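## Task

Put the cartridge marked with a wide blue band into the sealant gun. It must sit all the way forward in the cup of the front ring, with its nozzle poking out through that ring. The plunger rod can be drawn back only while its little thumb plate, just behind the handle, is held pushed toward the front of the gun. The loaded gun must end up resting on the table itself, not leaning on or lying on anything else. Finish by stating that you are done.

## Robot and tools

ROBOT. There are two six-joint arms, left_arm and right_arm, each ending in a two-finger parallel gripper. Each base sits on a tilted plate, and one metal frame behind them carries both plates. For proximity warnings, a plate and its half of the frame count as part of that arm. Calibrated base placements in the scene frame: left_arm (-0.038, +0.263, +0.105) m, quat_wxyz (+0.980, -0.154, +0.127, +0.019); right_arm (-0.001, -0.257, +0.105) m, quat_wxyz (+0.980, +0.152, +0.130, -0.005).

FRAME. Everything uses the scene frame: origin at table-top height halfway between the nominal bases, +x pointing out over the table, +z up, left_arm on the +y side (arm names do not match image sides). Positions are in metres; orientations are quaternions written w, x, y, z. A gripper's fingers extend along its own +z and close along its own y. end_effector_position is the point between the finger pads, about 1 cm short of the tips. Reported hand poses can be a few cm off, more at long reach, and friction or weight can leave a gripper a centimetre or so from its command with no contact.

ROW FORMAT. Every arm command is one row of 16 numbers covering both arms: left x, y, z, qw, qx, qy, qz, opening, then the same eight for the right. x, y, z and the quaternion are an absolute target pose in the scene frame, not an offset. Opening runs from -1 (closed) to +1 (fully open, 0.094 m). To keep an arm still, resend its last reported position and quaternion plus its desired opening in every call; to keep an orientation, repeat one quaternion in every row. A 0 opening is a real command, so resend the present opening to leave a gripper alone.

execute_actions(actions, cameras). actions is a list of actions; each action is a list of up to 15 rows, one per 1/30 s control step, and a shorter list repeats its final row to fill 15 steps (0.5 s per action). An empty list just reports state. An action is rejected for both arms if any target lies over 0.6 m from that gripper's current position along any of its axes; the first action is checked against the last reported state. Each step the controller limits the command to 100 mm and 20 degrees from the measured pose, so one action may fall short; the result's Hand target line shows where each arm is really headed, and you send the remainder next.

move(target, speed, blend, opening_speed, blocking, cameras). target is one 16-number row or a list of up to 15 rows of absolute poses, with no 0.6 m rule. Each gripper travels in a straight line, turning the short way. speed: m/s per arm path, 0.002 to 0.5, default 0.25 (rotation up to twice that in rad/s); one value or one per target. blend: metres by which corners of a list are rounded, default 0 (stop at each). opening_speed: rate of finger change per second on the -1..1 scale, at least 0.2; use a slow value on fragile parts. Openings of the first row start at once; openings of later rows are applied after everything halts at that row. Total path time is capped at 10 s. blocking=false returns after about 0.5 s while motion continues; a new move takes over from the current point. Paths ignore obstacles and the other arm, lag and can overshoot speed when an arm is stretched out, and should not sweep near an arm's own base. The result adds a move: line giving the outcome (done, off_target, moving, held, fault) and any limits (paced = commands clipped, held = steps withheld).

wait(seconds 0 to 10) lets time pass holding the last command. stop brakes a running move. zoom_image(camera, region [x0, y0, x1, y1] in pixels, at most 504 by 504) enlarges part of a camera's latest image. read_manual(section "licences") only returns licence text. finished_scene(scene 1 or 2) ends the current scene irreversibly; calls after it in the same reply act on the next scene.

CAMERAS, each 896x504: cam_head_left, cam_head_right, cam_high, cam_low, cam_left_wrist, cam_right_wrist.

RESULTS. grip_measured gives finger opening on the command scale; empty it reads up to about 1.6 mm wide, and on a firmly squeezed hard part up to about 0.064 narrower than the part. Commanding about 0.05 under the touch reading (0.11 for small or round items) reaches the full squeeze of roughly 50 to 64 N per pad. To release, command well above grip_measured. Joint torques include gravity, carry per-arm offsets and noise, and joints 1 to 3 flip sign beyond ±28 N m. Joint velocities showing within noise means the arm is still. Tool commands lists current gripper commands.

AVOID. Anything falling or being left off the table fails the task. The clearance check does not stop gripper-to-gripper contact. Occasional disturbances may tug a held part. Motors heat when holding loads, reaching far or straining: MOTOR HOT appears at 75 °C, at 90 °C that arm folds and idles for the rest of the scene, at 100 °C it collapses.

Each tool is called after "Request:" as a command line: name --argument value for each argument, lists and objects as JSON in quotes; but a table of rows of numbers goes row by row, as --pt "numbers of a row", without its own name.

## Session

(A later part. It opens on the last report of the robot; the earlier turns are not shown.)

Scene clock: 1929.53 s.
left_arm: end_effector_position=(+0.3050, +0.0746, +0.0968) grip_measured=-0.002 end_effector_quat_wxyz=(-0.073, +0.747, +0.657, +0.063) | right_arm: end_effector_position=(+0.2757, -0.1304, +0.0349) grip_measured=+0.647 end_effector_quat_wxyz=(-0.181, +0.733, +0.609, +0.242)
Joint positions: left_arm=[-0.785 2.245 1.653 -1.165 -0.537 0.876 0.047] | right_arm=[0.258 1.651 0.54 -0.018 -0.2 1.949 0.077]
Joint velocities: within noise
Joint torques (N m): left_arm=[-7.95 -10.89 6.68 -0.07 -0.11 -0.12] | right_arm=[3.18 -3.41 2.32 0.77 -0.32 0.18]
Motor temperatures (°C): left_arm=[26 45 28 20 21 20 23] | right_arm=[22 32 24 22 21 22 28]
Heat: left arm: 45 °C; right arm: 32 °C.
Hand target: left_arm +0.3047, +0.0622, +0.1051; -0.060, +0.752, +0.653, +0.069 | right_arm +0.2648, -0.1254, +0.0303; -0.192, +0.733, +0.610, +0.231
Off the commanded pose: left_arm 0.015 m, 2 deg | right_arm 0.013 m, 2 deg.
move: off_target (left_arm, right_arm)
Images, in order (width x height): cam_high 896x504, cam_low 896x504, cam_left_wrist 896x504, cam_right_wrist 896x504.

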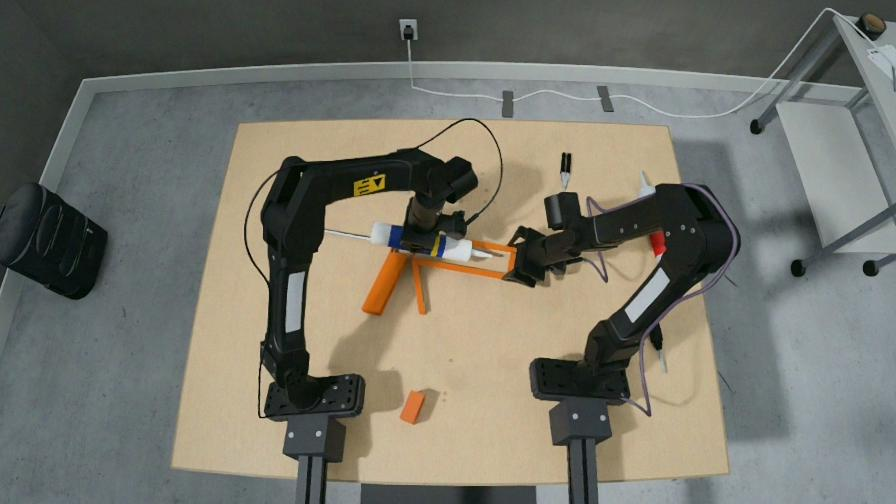

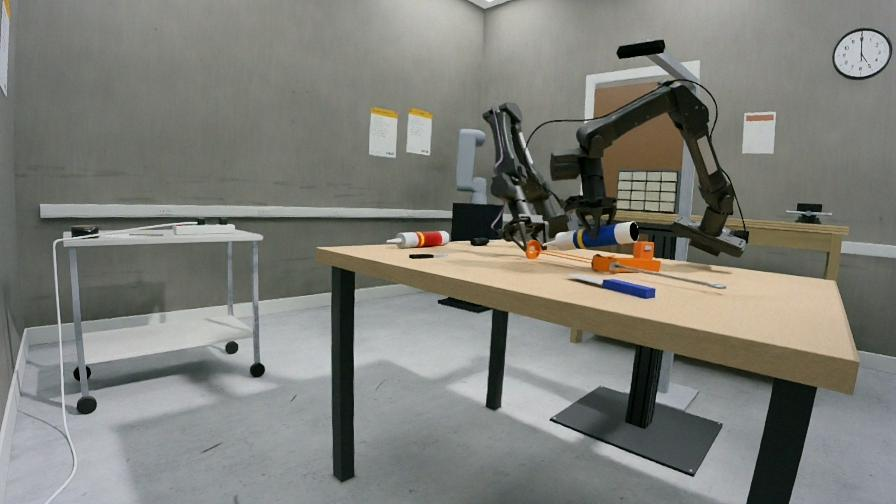

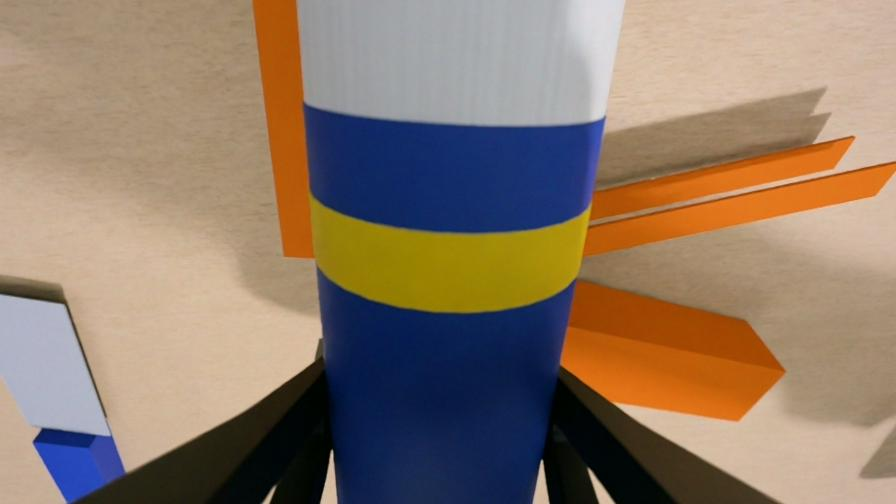

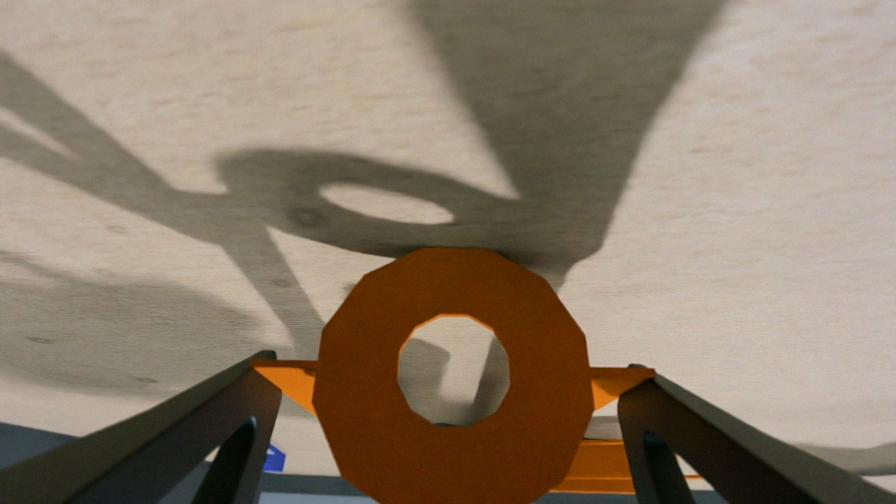

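Request:
move --pt "0.305 0.030 0.086 -0.0600 0.7515 0.6533 0.0690 -0.25 0.265 -0.125 0.030 -0.1923 0.7332 0.6099 0.2311 0.45" --speed 0.06 --cameras '["cam_high","cam_low","cam_right_wrist","cam_left_wrist"]'

Request:
zoom_image --camera "cam_high" --region '[360, 200, 560, 300]'

Request:
zoom_image --camera "cam_low" --region '[510, 205, 670, 285]'

Scene clock: 1937.33 s.
left_arm: end_effector_position=(+0.3043, +0.0454, +0.0762) grip_measured=-0.002 end_effector_quat_wxyz=(-0.074, +0.748, +0.657, +0.066) | right_arm: end_effector_position=(+0.2757, -0.1304, +0.0349) grip_measured=+0.647 end_effector_quat_wxyz=(-0.181, +0.733, +0.609, +0.242)
Joint positions: left_arm=[-0.815 2.365 1.74 -1.153 -0.537 0.841 0.047] | right_arm=[0.258 1.651 0.54 -0.018 -0.2 1.949 0.077]
Joint velocities: within noise
Joint torques (N m): left_arm=[-8.28 -11.17 7.99 -0.15 -0.06 -0.1] | right_arm=[3.18 -3.41 2.32 0.78 -0.32 0.17]
Motor temperatures (°C): left_arm=[27 42 29 20 21 20 23] | right_arm=[22 32 24 22 21 22 28]
Heat: left arm: 42 °C; right arm: 32 °C.
Hand target: left_arm +0.3047, +0.0304, +0.0861; -0.059, +0.752, +0.653, +0.069 | right_arm +0.2648, -0.1254, +0.0303; -0.192, +0.733, +0.610, +0.231
Off the commanded pose: left_arm 0.018 m, 2 deg | right_arm 0.013 m, 2 deg.
move: off_target (left_arm, right_arm)
Images, in order (width x height): cam_high 896x504, cam_low 896x504, cam_left_wrist 896x504, cam_right_wrist 896x504.

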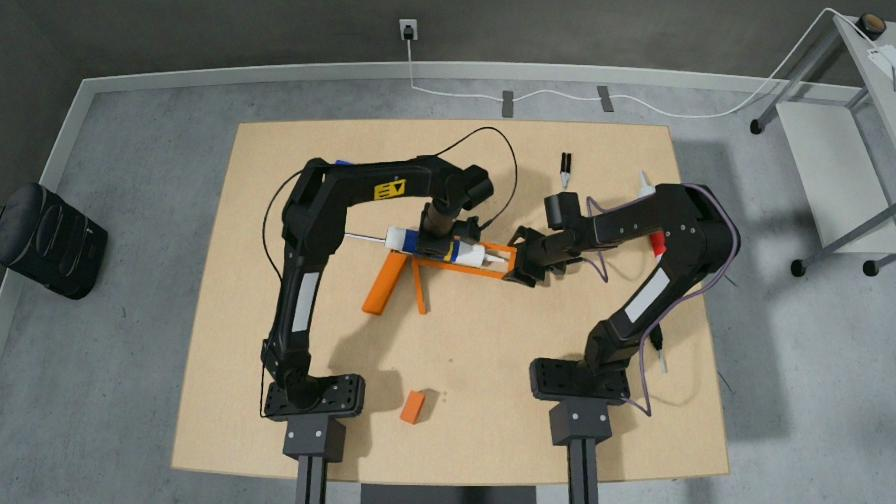

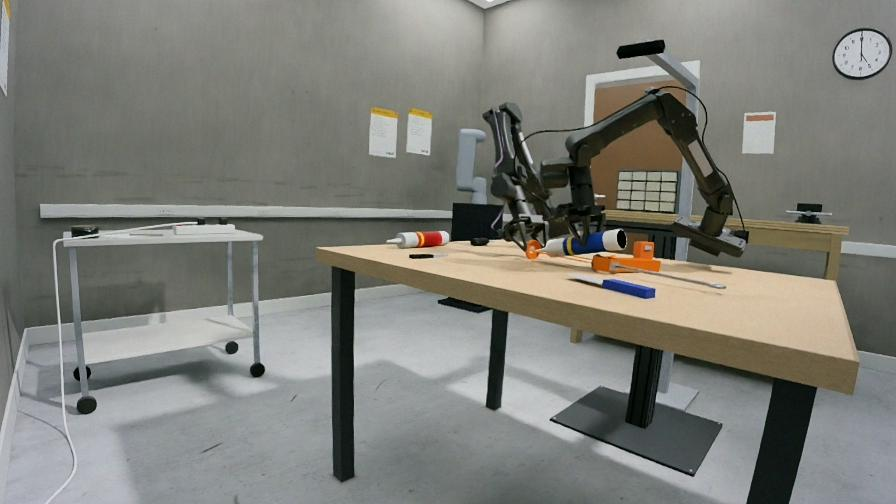

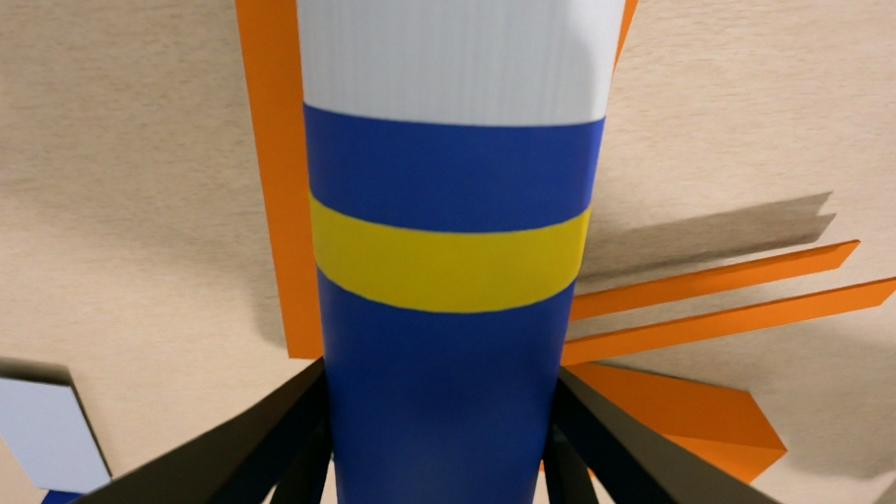

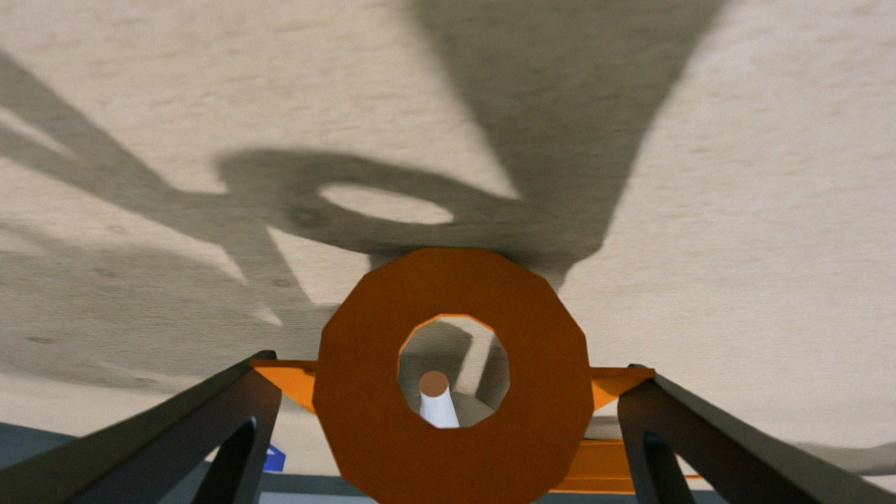

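Scaled by 2.520 from the camera's 896x504 image, which has a finer 1280x720 frame.

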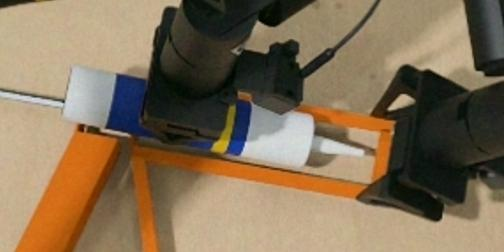

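Scaled by 3.150 from the camera's 896x504 image, which has a finer 1280x720 frame.

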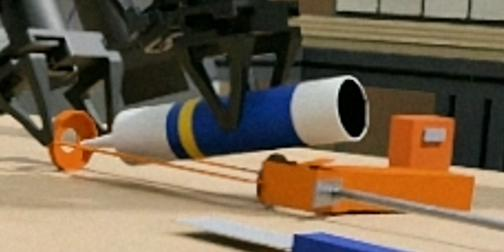

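Request:
move --pt "0.3125 0.026 0.086 -0.0578 0.7711 0.6300 0.0708 -0.25 0.265 -0.125 0.030 -0.1923 0.7332 0.6099 0.2311 0.45" --speed 0.06 --cameras '["cam_high","cam_low","cam_right_wrist","cam_left_wrist"]'

Request:
zoom_image --camera "cam_high" --region '[360, 200, 560, 300]'

Scene clock: 1967.47 s.
left_arm: end_effector_position=(+0.3118, +0.0383, +0.0770) grip_measured=-0.002 end_effector_quat_wxyz=(-0.066, +0.759, +0.644, +0.065) | right_arm: end_effector_position=(+0.2757, -0.1304, +0.0349) grip_measured=+0.647 end_effector_quat_wxyz=(-0.181, +0.733, +0.609, +0.242)
Joint positions: left_arm=[-0.815 2.385 1.782 -1.153 -0.537 0.886 0.047] | right_arm=[0.258 1.651 0.54 -0.018 -0.2 1.949 0.077]
Joint velocities: within noise
Joint torques (N m): left_arm=[-8.05 -11.21 8.01 -0.18 -0.15 0.12] | right_arm=[3.17 -3.41 2.33 0.77 -0.31 0.17]
Motor temperatures (°C): left_arm=[28 43 29 20 21 20 23] | right_arm=[22 32 24 22 21 22 28]
Heat: left arm: 43 °C; right arm: 32 °C.
Hand target: left_arm +0.3122, +0.0263, +0.0860; -0.057, +0.771, +0.630, +0.071 | right_arm +0.2648, -0.1254, +0.0303; -0.192, +0.733, +0.610, +0.231
Off the commanded pose: left_arm 0.015 m, 2 deg | right_arm 0.013 m, 2 deg.
move: off_target (left_arm, right_arm)
Images, in order (width x height): cam_high 896x504, cam_low 896x504, cam_left_wrist 896x504, cam_right_wrist 896x504.

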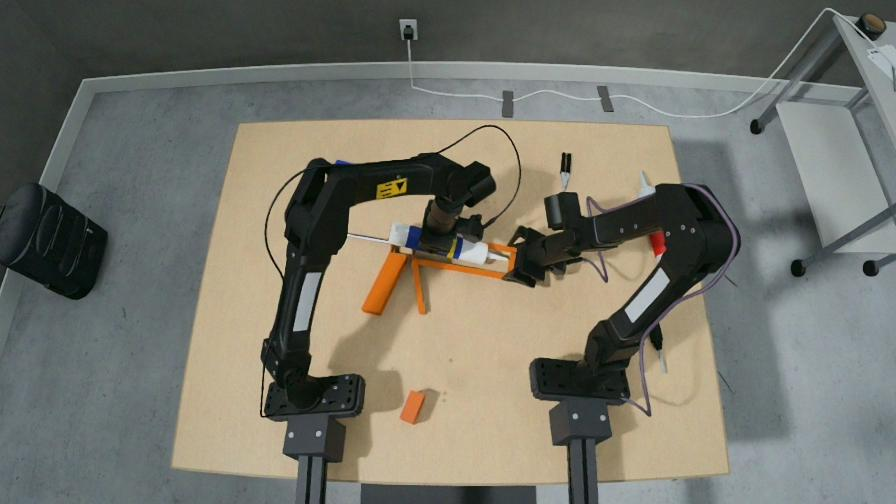

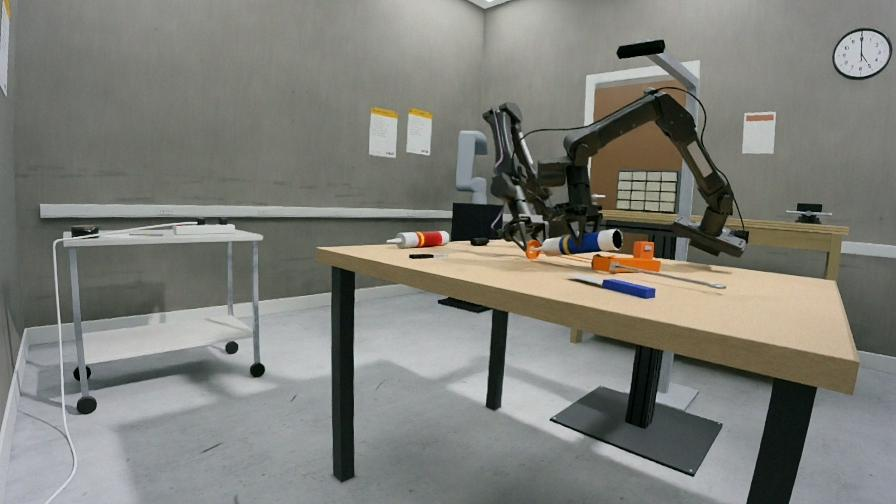

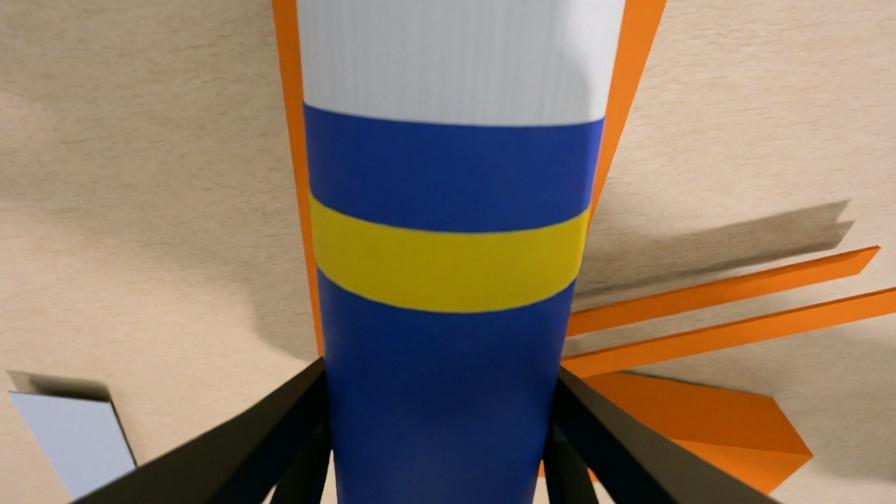

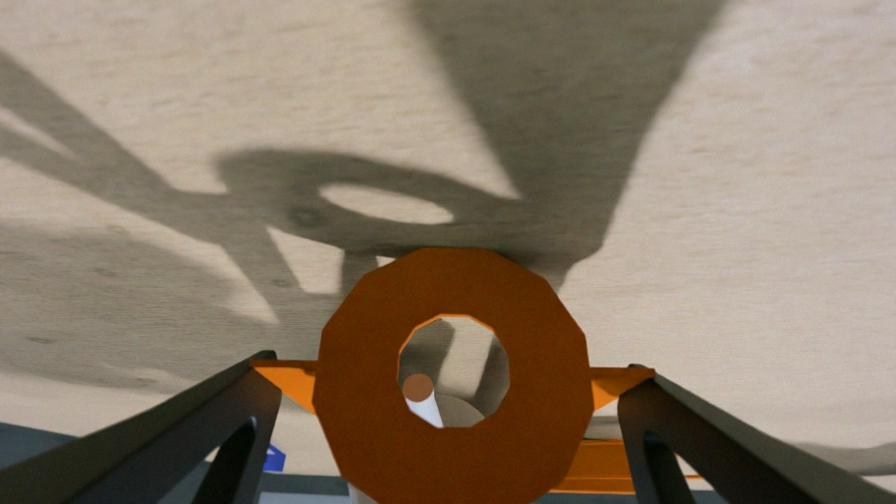

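Scaled by 2.520 from the camera's 896x504 image, which has a finer 1280x720 frame.

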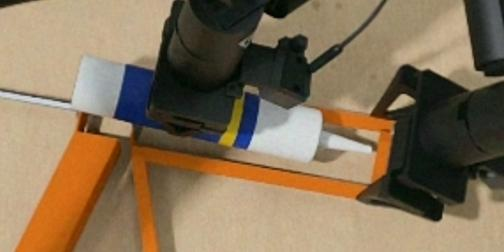

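Request:
move --pt "0.314 0.026 0.087 -0.0561 0.7863 0.6110 0.0722 -0.25 0.265 -0.125 0.030 -0.1923 0.7332 0.6099 0.2311 0.45" --speed 0.06 --cameras '["cam_right_wrist","cam_left_wrist"]'

Scene clock: 1984.50 s.
left_arm: end_effector_position=(+0.3119, +0.0382, +0.0771) grip_measured=-0.002 end_effector_quat_wxyz=(-0.068, +0.776, +0.624, +0.063) | right_arm: end_effector_position=(+0.2757, -0.1304, +0.0349) grip_measured=+0.647 end_effector_quat_wxyz=(-0.181, +0.733, +0.609, +0.242)
Joint positions: left_arm=[-0.815 2.385 1.782 -1.153 -0.537 0.937 0.047] | right_arm=[0.258 1.651 0.54 -0.018 -0.2 1.949 0.077]
Joint velocities: within noise
Joint torques (N m): left_arm=[-8.12 -11.56 7.77 -0.11 -0.19 0.13] | right_arm=[3.17 -3.43 2.33 0.77 -0.31 0.18]
Motor temperatures (°C): left_arm=[28 40 30 20 21 20 23] | right_arm=[22 32 24 22 21 22 28]
Heat: left arm: 40 °C; right arm: 32 °C.
Hand target: left_arm +0.3137, +0.0262, +0.0870; -0.055, +0.786, +0.611, +0.072 | right_arm +0.2648, -0.1254, +0.0303; -0.192, +0.733, +0.610, +0.231
Off the commanded pose: left_arm 0.016 m, 3 deg | right_arm 0.013 m, 2 deg.
move: off_target (left_arm, right_arm)
Images, in order (width x height): cam_left_wrist 896x504, cam_right_wrist 896x504.

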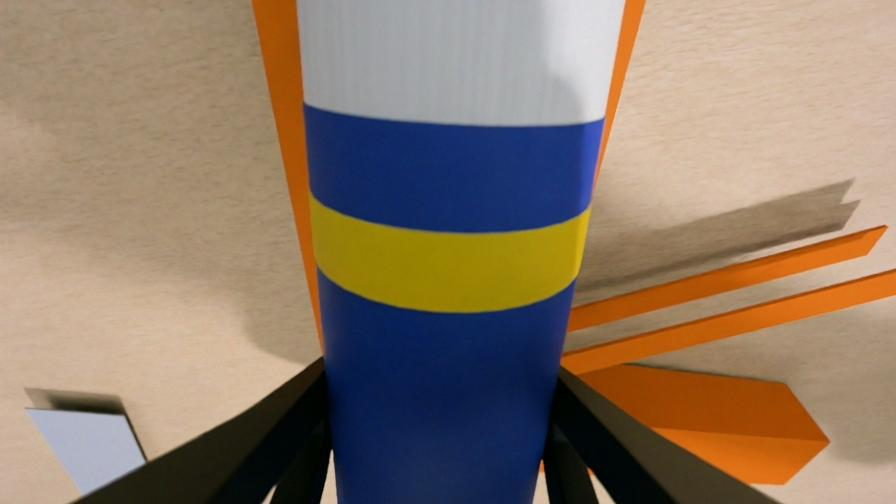

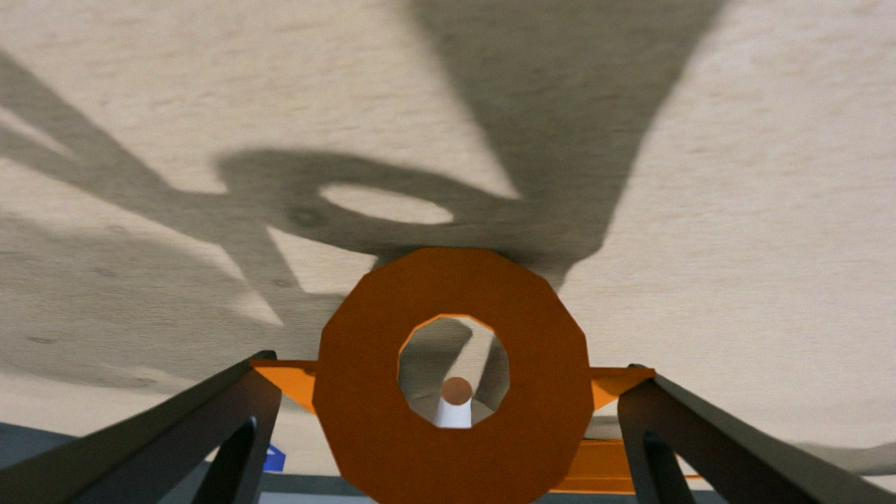

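Request:
move --pt "0.3105 0.005 0.086 -0.0561 0.7863 0.6110 0.0722 -0.25 0.265 -0.125 0.030 -0.1923 0.7332 0.6099 0.2311 0.45" --speed 0.05 --cameras '["cam_right_wrist","cam_left_wrist"]'

Request:
wait --seconds 0.1 --cameras '["cam_high","cam_low"]'

Request:
zoom_image --camera "cam_high" --region '[360, 200, 560, 300]'

Request:
zoom_image --camera "cam_low" --region '[510, 205, 670, 285]'

Scene clock: 1998.07 s.
left_arm: end_effector_position=(+0.3120, +0.0169, +0.0760) grip_measured=-0.002 end_effector_quat_wxyz=(-0.063, +0.781, +0.617, +0.066) | right_arm: end_effector_position=(+0.2757, -0.1304, +0.0349) grip_measured=+0.647 end_effector_quat_wxyz=(-0.181, +0.733, +0.609, +0.242)
Joint positions: left_arm=[-0.847 2.451 1.871 -1.183 -0.537 0.924 0.047] | right_arm=[0.258 1.651 0.54 -0.018 -0.2 1.949 0.077]
Joint velocities: within noise
Joint torques (N m): left_arm=[-8.38 -11.7 8.13 -0.21 -0.14 -0.11] | right_arm=[3.18 -3.41 2.33 0.77 -0.32 0.18]
Motor temperatures (°C): left_arm=[28 39 31 20 21 20 23] | right_arm=[22 32 24 22 21 22 28]
Heat: left arm: 39 °C; right arm: 32 °C.
Hand target: left_arm +0.3102, +0.0053, +0.0859; -0.055, +0.786, +0.611, +0.072 | right_arm +0.2648, -0.1254, +0.0303; -0.192, +0.733, +0.610, +0.231
Off the commanded pose: left_arm 0.016 m, 1 deg | right_arm 0.013 m, 2 deg.
move: off_target (left_arm, right_arm)
Images, in order (width x height): cam_left_wrist 896x504, cam_right_wrist 896x504.

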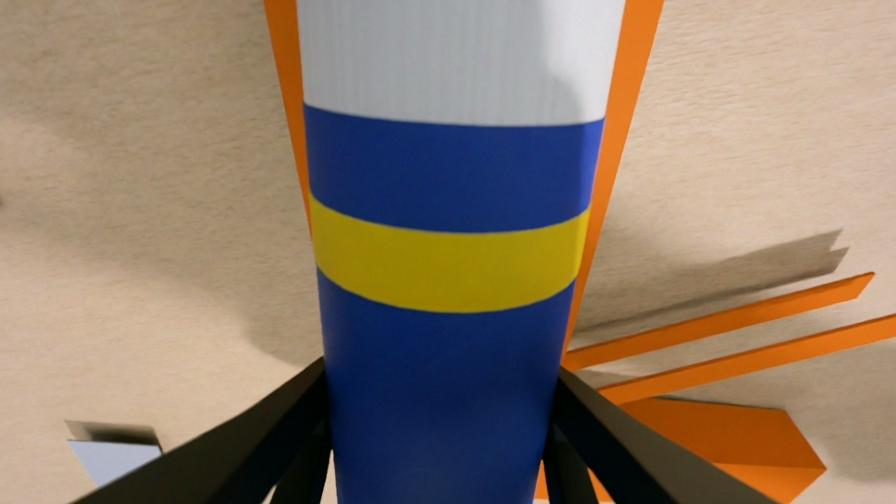

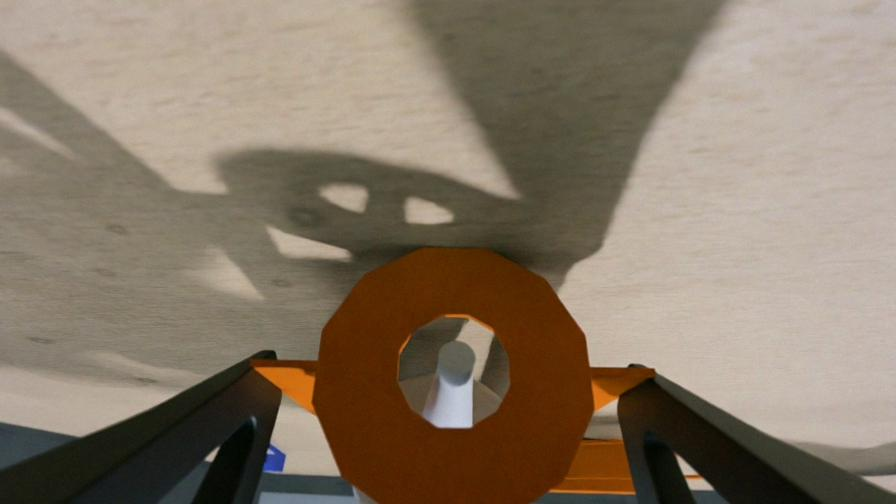

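Scene clock: 1998.17 s.
left_arm: end_effector_position=(+0.3119, +0.0169, +0.0760) grip_measured=-0.002 end_effector_quat_wxyz=(-0.064, +0.781, +0.617, +0.066) | right_arm: end_effector_position=(+0.2757, -0.1304, +0.0349) grip_measured=+0.647 end_effector_quat_wxyz=(-0.181, +0.733, +0.609, +0.242)
Joint positions: left_arm=[-0.847 2.451 1.871 -1.184 -0.537 0.924 0.047] | right_arm=[0.258 1.651 0.54 -0.018 -0.2 1.949 0.077]
Joint velocities: within noise
Joint torques (N m): left_arm=[-8.38 -11.7 8.09 -0.23 -0.12 -0.12] | right_arm=[3.17 -3.41 2.32 0.77 -0.31 0.17]
Motor temperatures (°C): left_arm=[28 39 31 20 21 20 23] | right_arm=[22 32 24 22 21 22 28]
Heat: left arm: 39 °C; right arm: 32 °C.
Hand target: left_arm +0.3102, +0.0053, +0.0859; -0.055, +0.786, +0.611, +0.072 | right_arm +0.2648, -0.1254, +0.0303; -0.192, +0.733, +0.610, +0.231
Tool commands: left_gripper/opening=-0.25 right_gripper/opening=+0.45
Off the commanded pose: left_arm 0.016 m, 1 deg | right_arm 0.013 m, 2 deg.
wait: 0.10 s; no rest
Images, in order (width x height): cam_high 896x504, cam_low 896x504.

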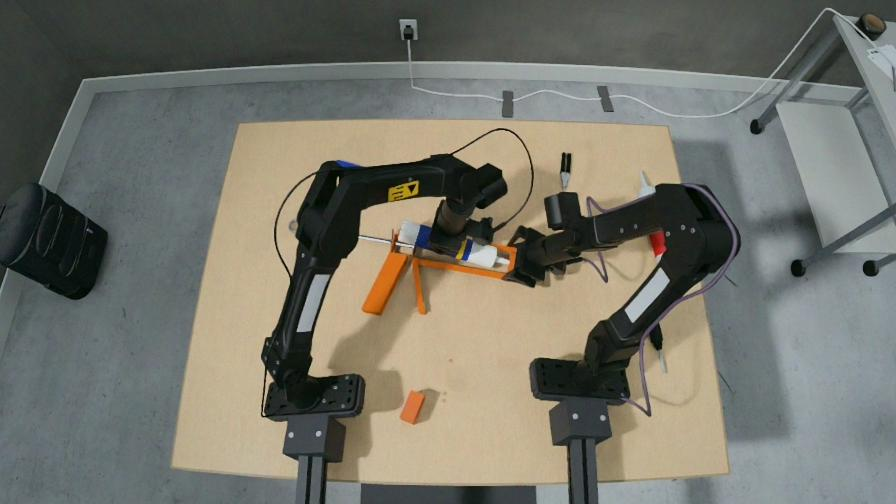

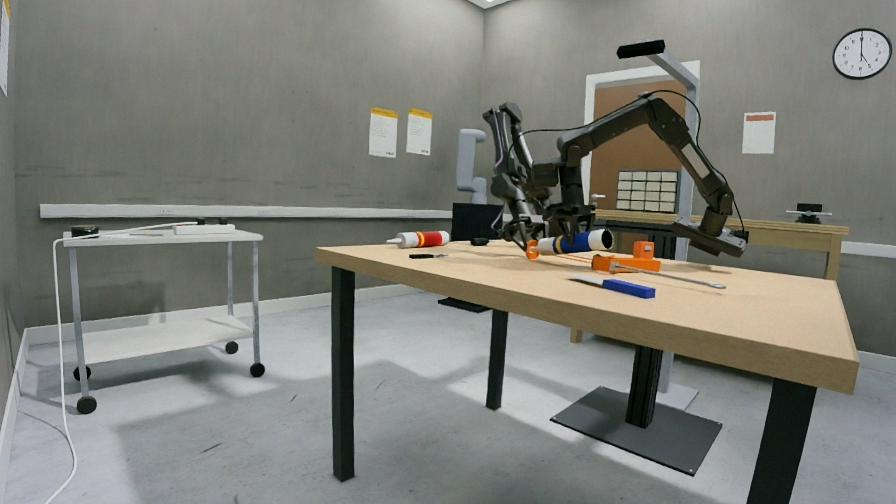

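Scaled by 2.520 from the camera's 896x504 image, which has a finer 1280x720 frame.

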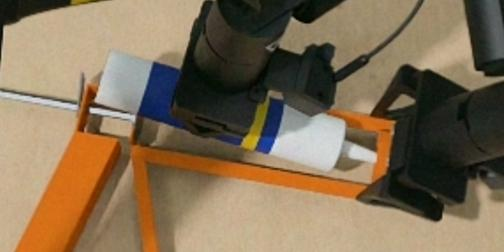

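Scaled by 3.150 from the camera's 896x504 image, which has a finer 1280x720 frame.

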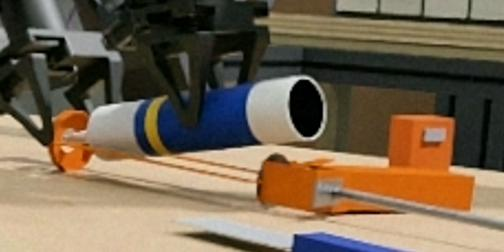

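Request:
move --pt "0.308 -0.020 0.0845 -0.0561 0.7863 0.6110 0.0722 -0.25 0.265 -0.125 0.030 -0.1923 0.7332 0.6099 0.2311 0.45" --speed 0.05 --cameras '["cam_right_wrist","cam_left_wrist","cam_high","cam_low"]'

Request:
zoom_image --camera "cam_high" --region '[360, 200, 560, 300]'

Request:
zoom_image --camera "cam_low" --region '[510, 205, 670, 285]'

Scene clock: 2013.20 s.
left_arm: end_effector_position=(+0.3104, -0.0077, +0.0745) grip_measured=-0.002 end_effector_quat_wxyz=(-0.065, +0.783, +0.615, +0.067) | right_arm: end_effector_position=(+0.2757, -0.1304, +0.0349) grip_measured=+0.647 end_effector_quat_wxyz=(-0.181, +0.733, +0.609, +0.242)
Joint positions: left_arm=[-0.882 2.548 2.011 -1.25 -0.533 0.886 0.047] | right_arm=[0.258 1.651 0.54 -0.018 -0.2 1.949 0.077]
Joint velocities: within noise
Joint torques (N m): left_arm=[-8.53 -12.22 8.24 -0.22 -0.1 -0.15] | right_arm=[3.17 -3.41 2.32 0.78 -0.32 0.17]
Motor temperatures (°C): left_arm=[28 38 31 20 21 20 23] | right_arm=[22 31 24 22 21 22 28]
Heat: left arm: 38 °C; right arm: 31 °C.
Hand target: left_arm +0.3077, -0.0197, +0.0844; -0.055, +0.786, +0.611, +0.072 | right_arm +0.2648, -0.1254, +0.0303; -0.192, +0.733, +0.610, +0.231
Off the commanded pose: left_arm 0.016 m, 1 deg | right_arm 0.013 m, 2 deg.
move: off_target (left_arm, right_arm)
Images, in order (width x height): cam_high 896x504, cam_low 896x504, cam_left_wrist 896x504, cam_right_wrist 896x504.

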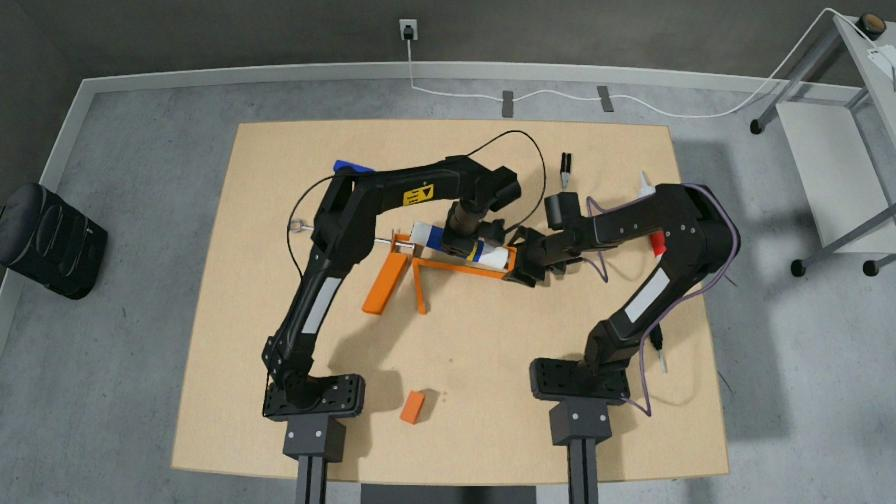

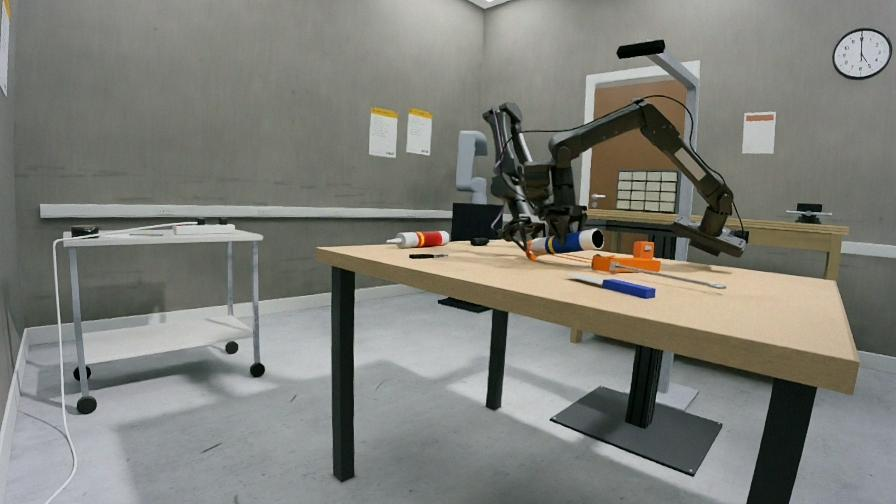

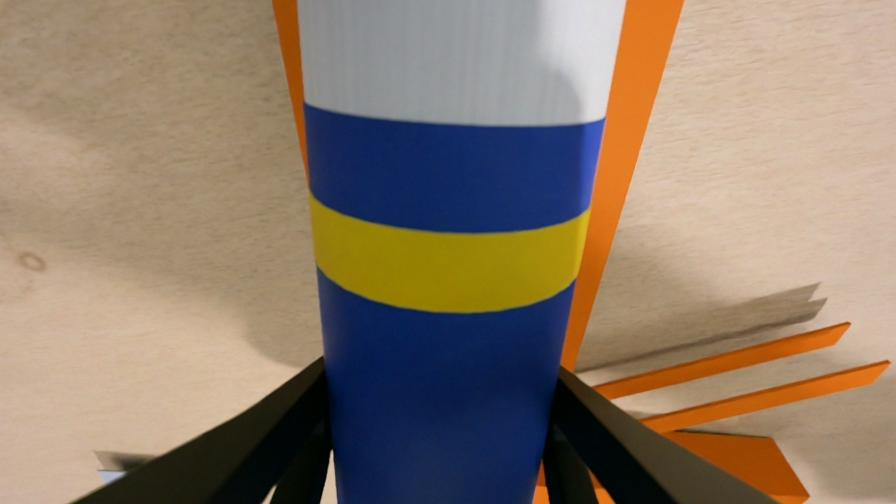

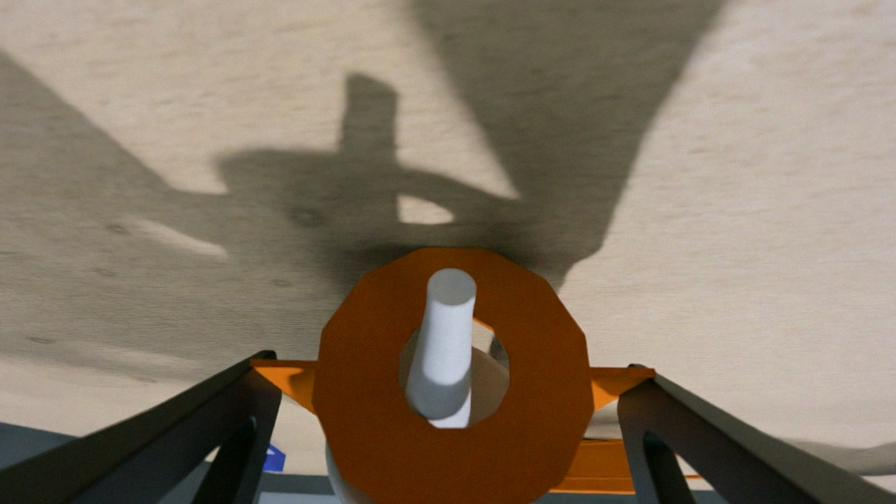

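Scaled by 2.520 from the camera's 896x504 image, which has a finer 1280x720 frame.

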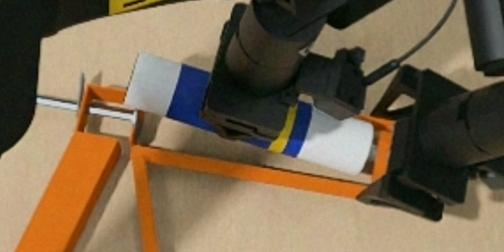

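Scaled by 3.150 from the camera's 896x504 image, which has a finer 1280x720 frame.

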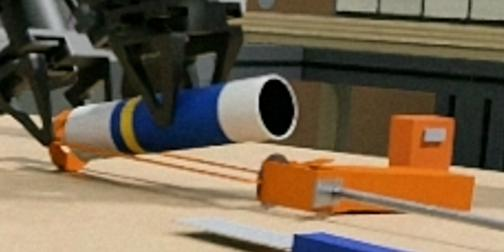

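Request:
zoom_image --camera "cam_low" --region '[520, 220, 620, 280]'

Request:
zoom_image --camera "cam_high" --region '[390, 210, 530, 290]'

Request:
wait --seconds 0.1 --cameras '["cam_head_left","cam_head_right"]'

Request:
zoom_image --camera "cam_head_left" --region '[300, 150, 500, 270]'

Request:
zoom_image --camera "cam_head_right" --region '[300, 150, 500, 270]'

Scaled by 5.040 from the camera's 896x504 image, which has a finer 1280x720 frame.

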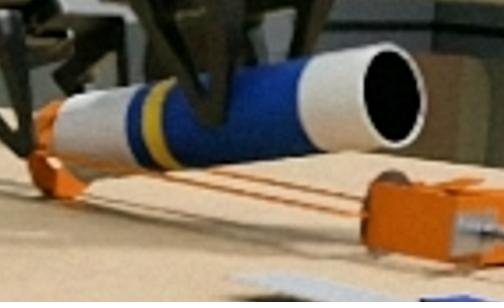

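Scaled by 3.600 from the camera's 896x504 image, which has a finer 1280x720 frame.

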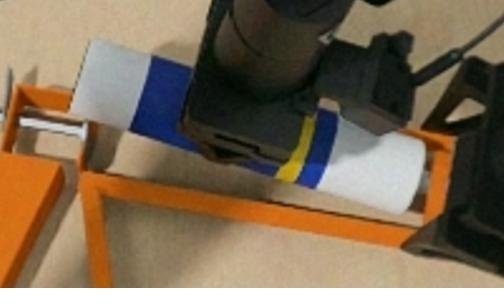

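Scene clock: 2045.03 s.
left_arm: end_effector_position=(+0.3103, -0.0075, +0.0745) grip_measured=-0.002 end_effector_quat_wxyz=(-0.065, +0.783, +0.615, +0.067) | right_arm: end_effector_position=(+0.2757, -0.1304, +0.0349) grip_measured=+0.647 end_effector_quat_wxyz=(-0.181, +0.733, +0.609, +0.242)
Joint positions: left_arm=[-0.882 2.548 2.011 -1.251 -0.533 0.886 0.047] | right_arm=[0.258 1.651 0.54 -0.018 -0.2 1.949 0.077]
Joint velocities: within noise
Joint torques (N m): left_arm=[-8.49 -12.21 8.27 -0.22 -0.1 -0.14] | right_arm=[3.17 -3.4 2.32 0.77 -0.32 0.17]
Motor temperatures (°C): left_arm=[28 39 31 20 21 20 23] | right_arm=[22 31 24 23 21 22 28]
Heat: left arm: 39 °C; right arm: 31 °C.
Hand target: left_arm +0.3077, -0.0196, +0.0844; -0.055, +0.786, +0.611, +0.072 | right_arm +0.2648, -0.1254, +0.0303; -0.192, +0.733, +0.610, +0.231
Tool commands: left_gripper/opening=-0.25 right_gripper/opening=+0.45
Off the commanded pose: left_arm 0.016 m, 1 deg | right_arm 0.013 m, 2 deg.
wait: 0.10 s; at rest from the start
Images, in order (width x height): cam_head_left 896x504, cam_head_right 896x504.

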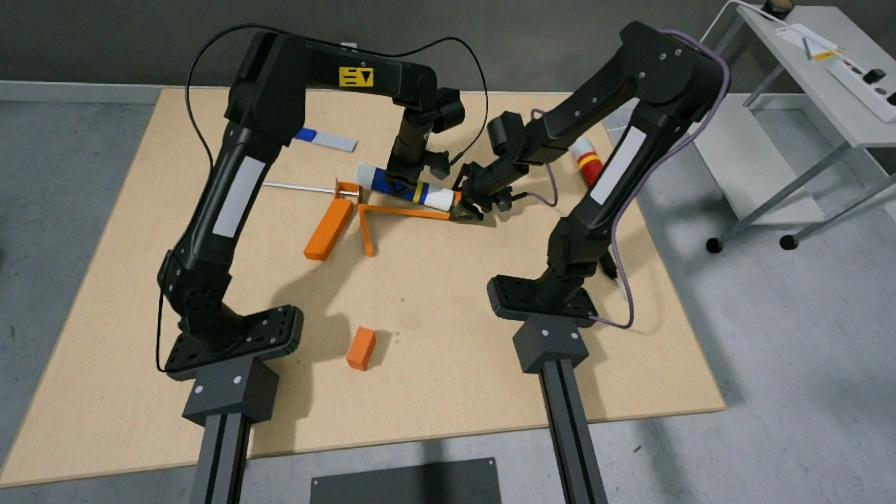

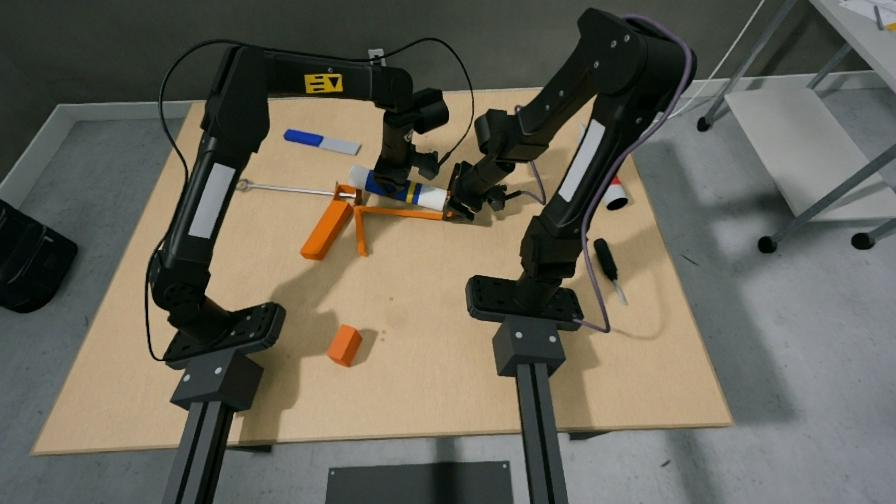

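Scaled by 2.520 from the camera's 896x504 image, which has a finer 1280x720 frame.

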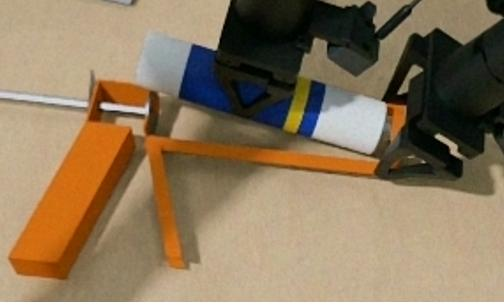

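Scaled by 2.520 from the camera's 896x504 image, which has a finer 1280x720 frame.

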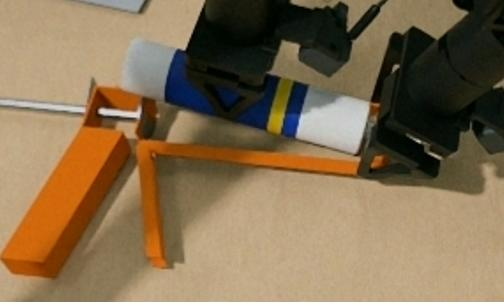

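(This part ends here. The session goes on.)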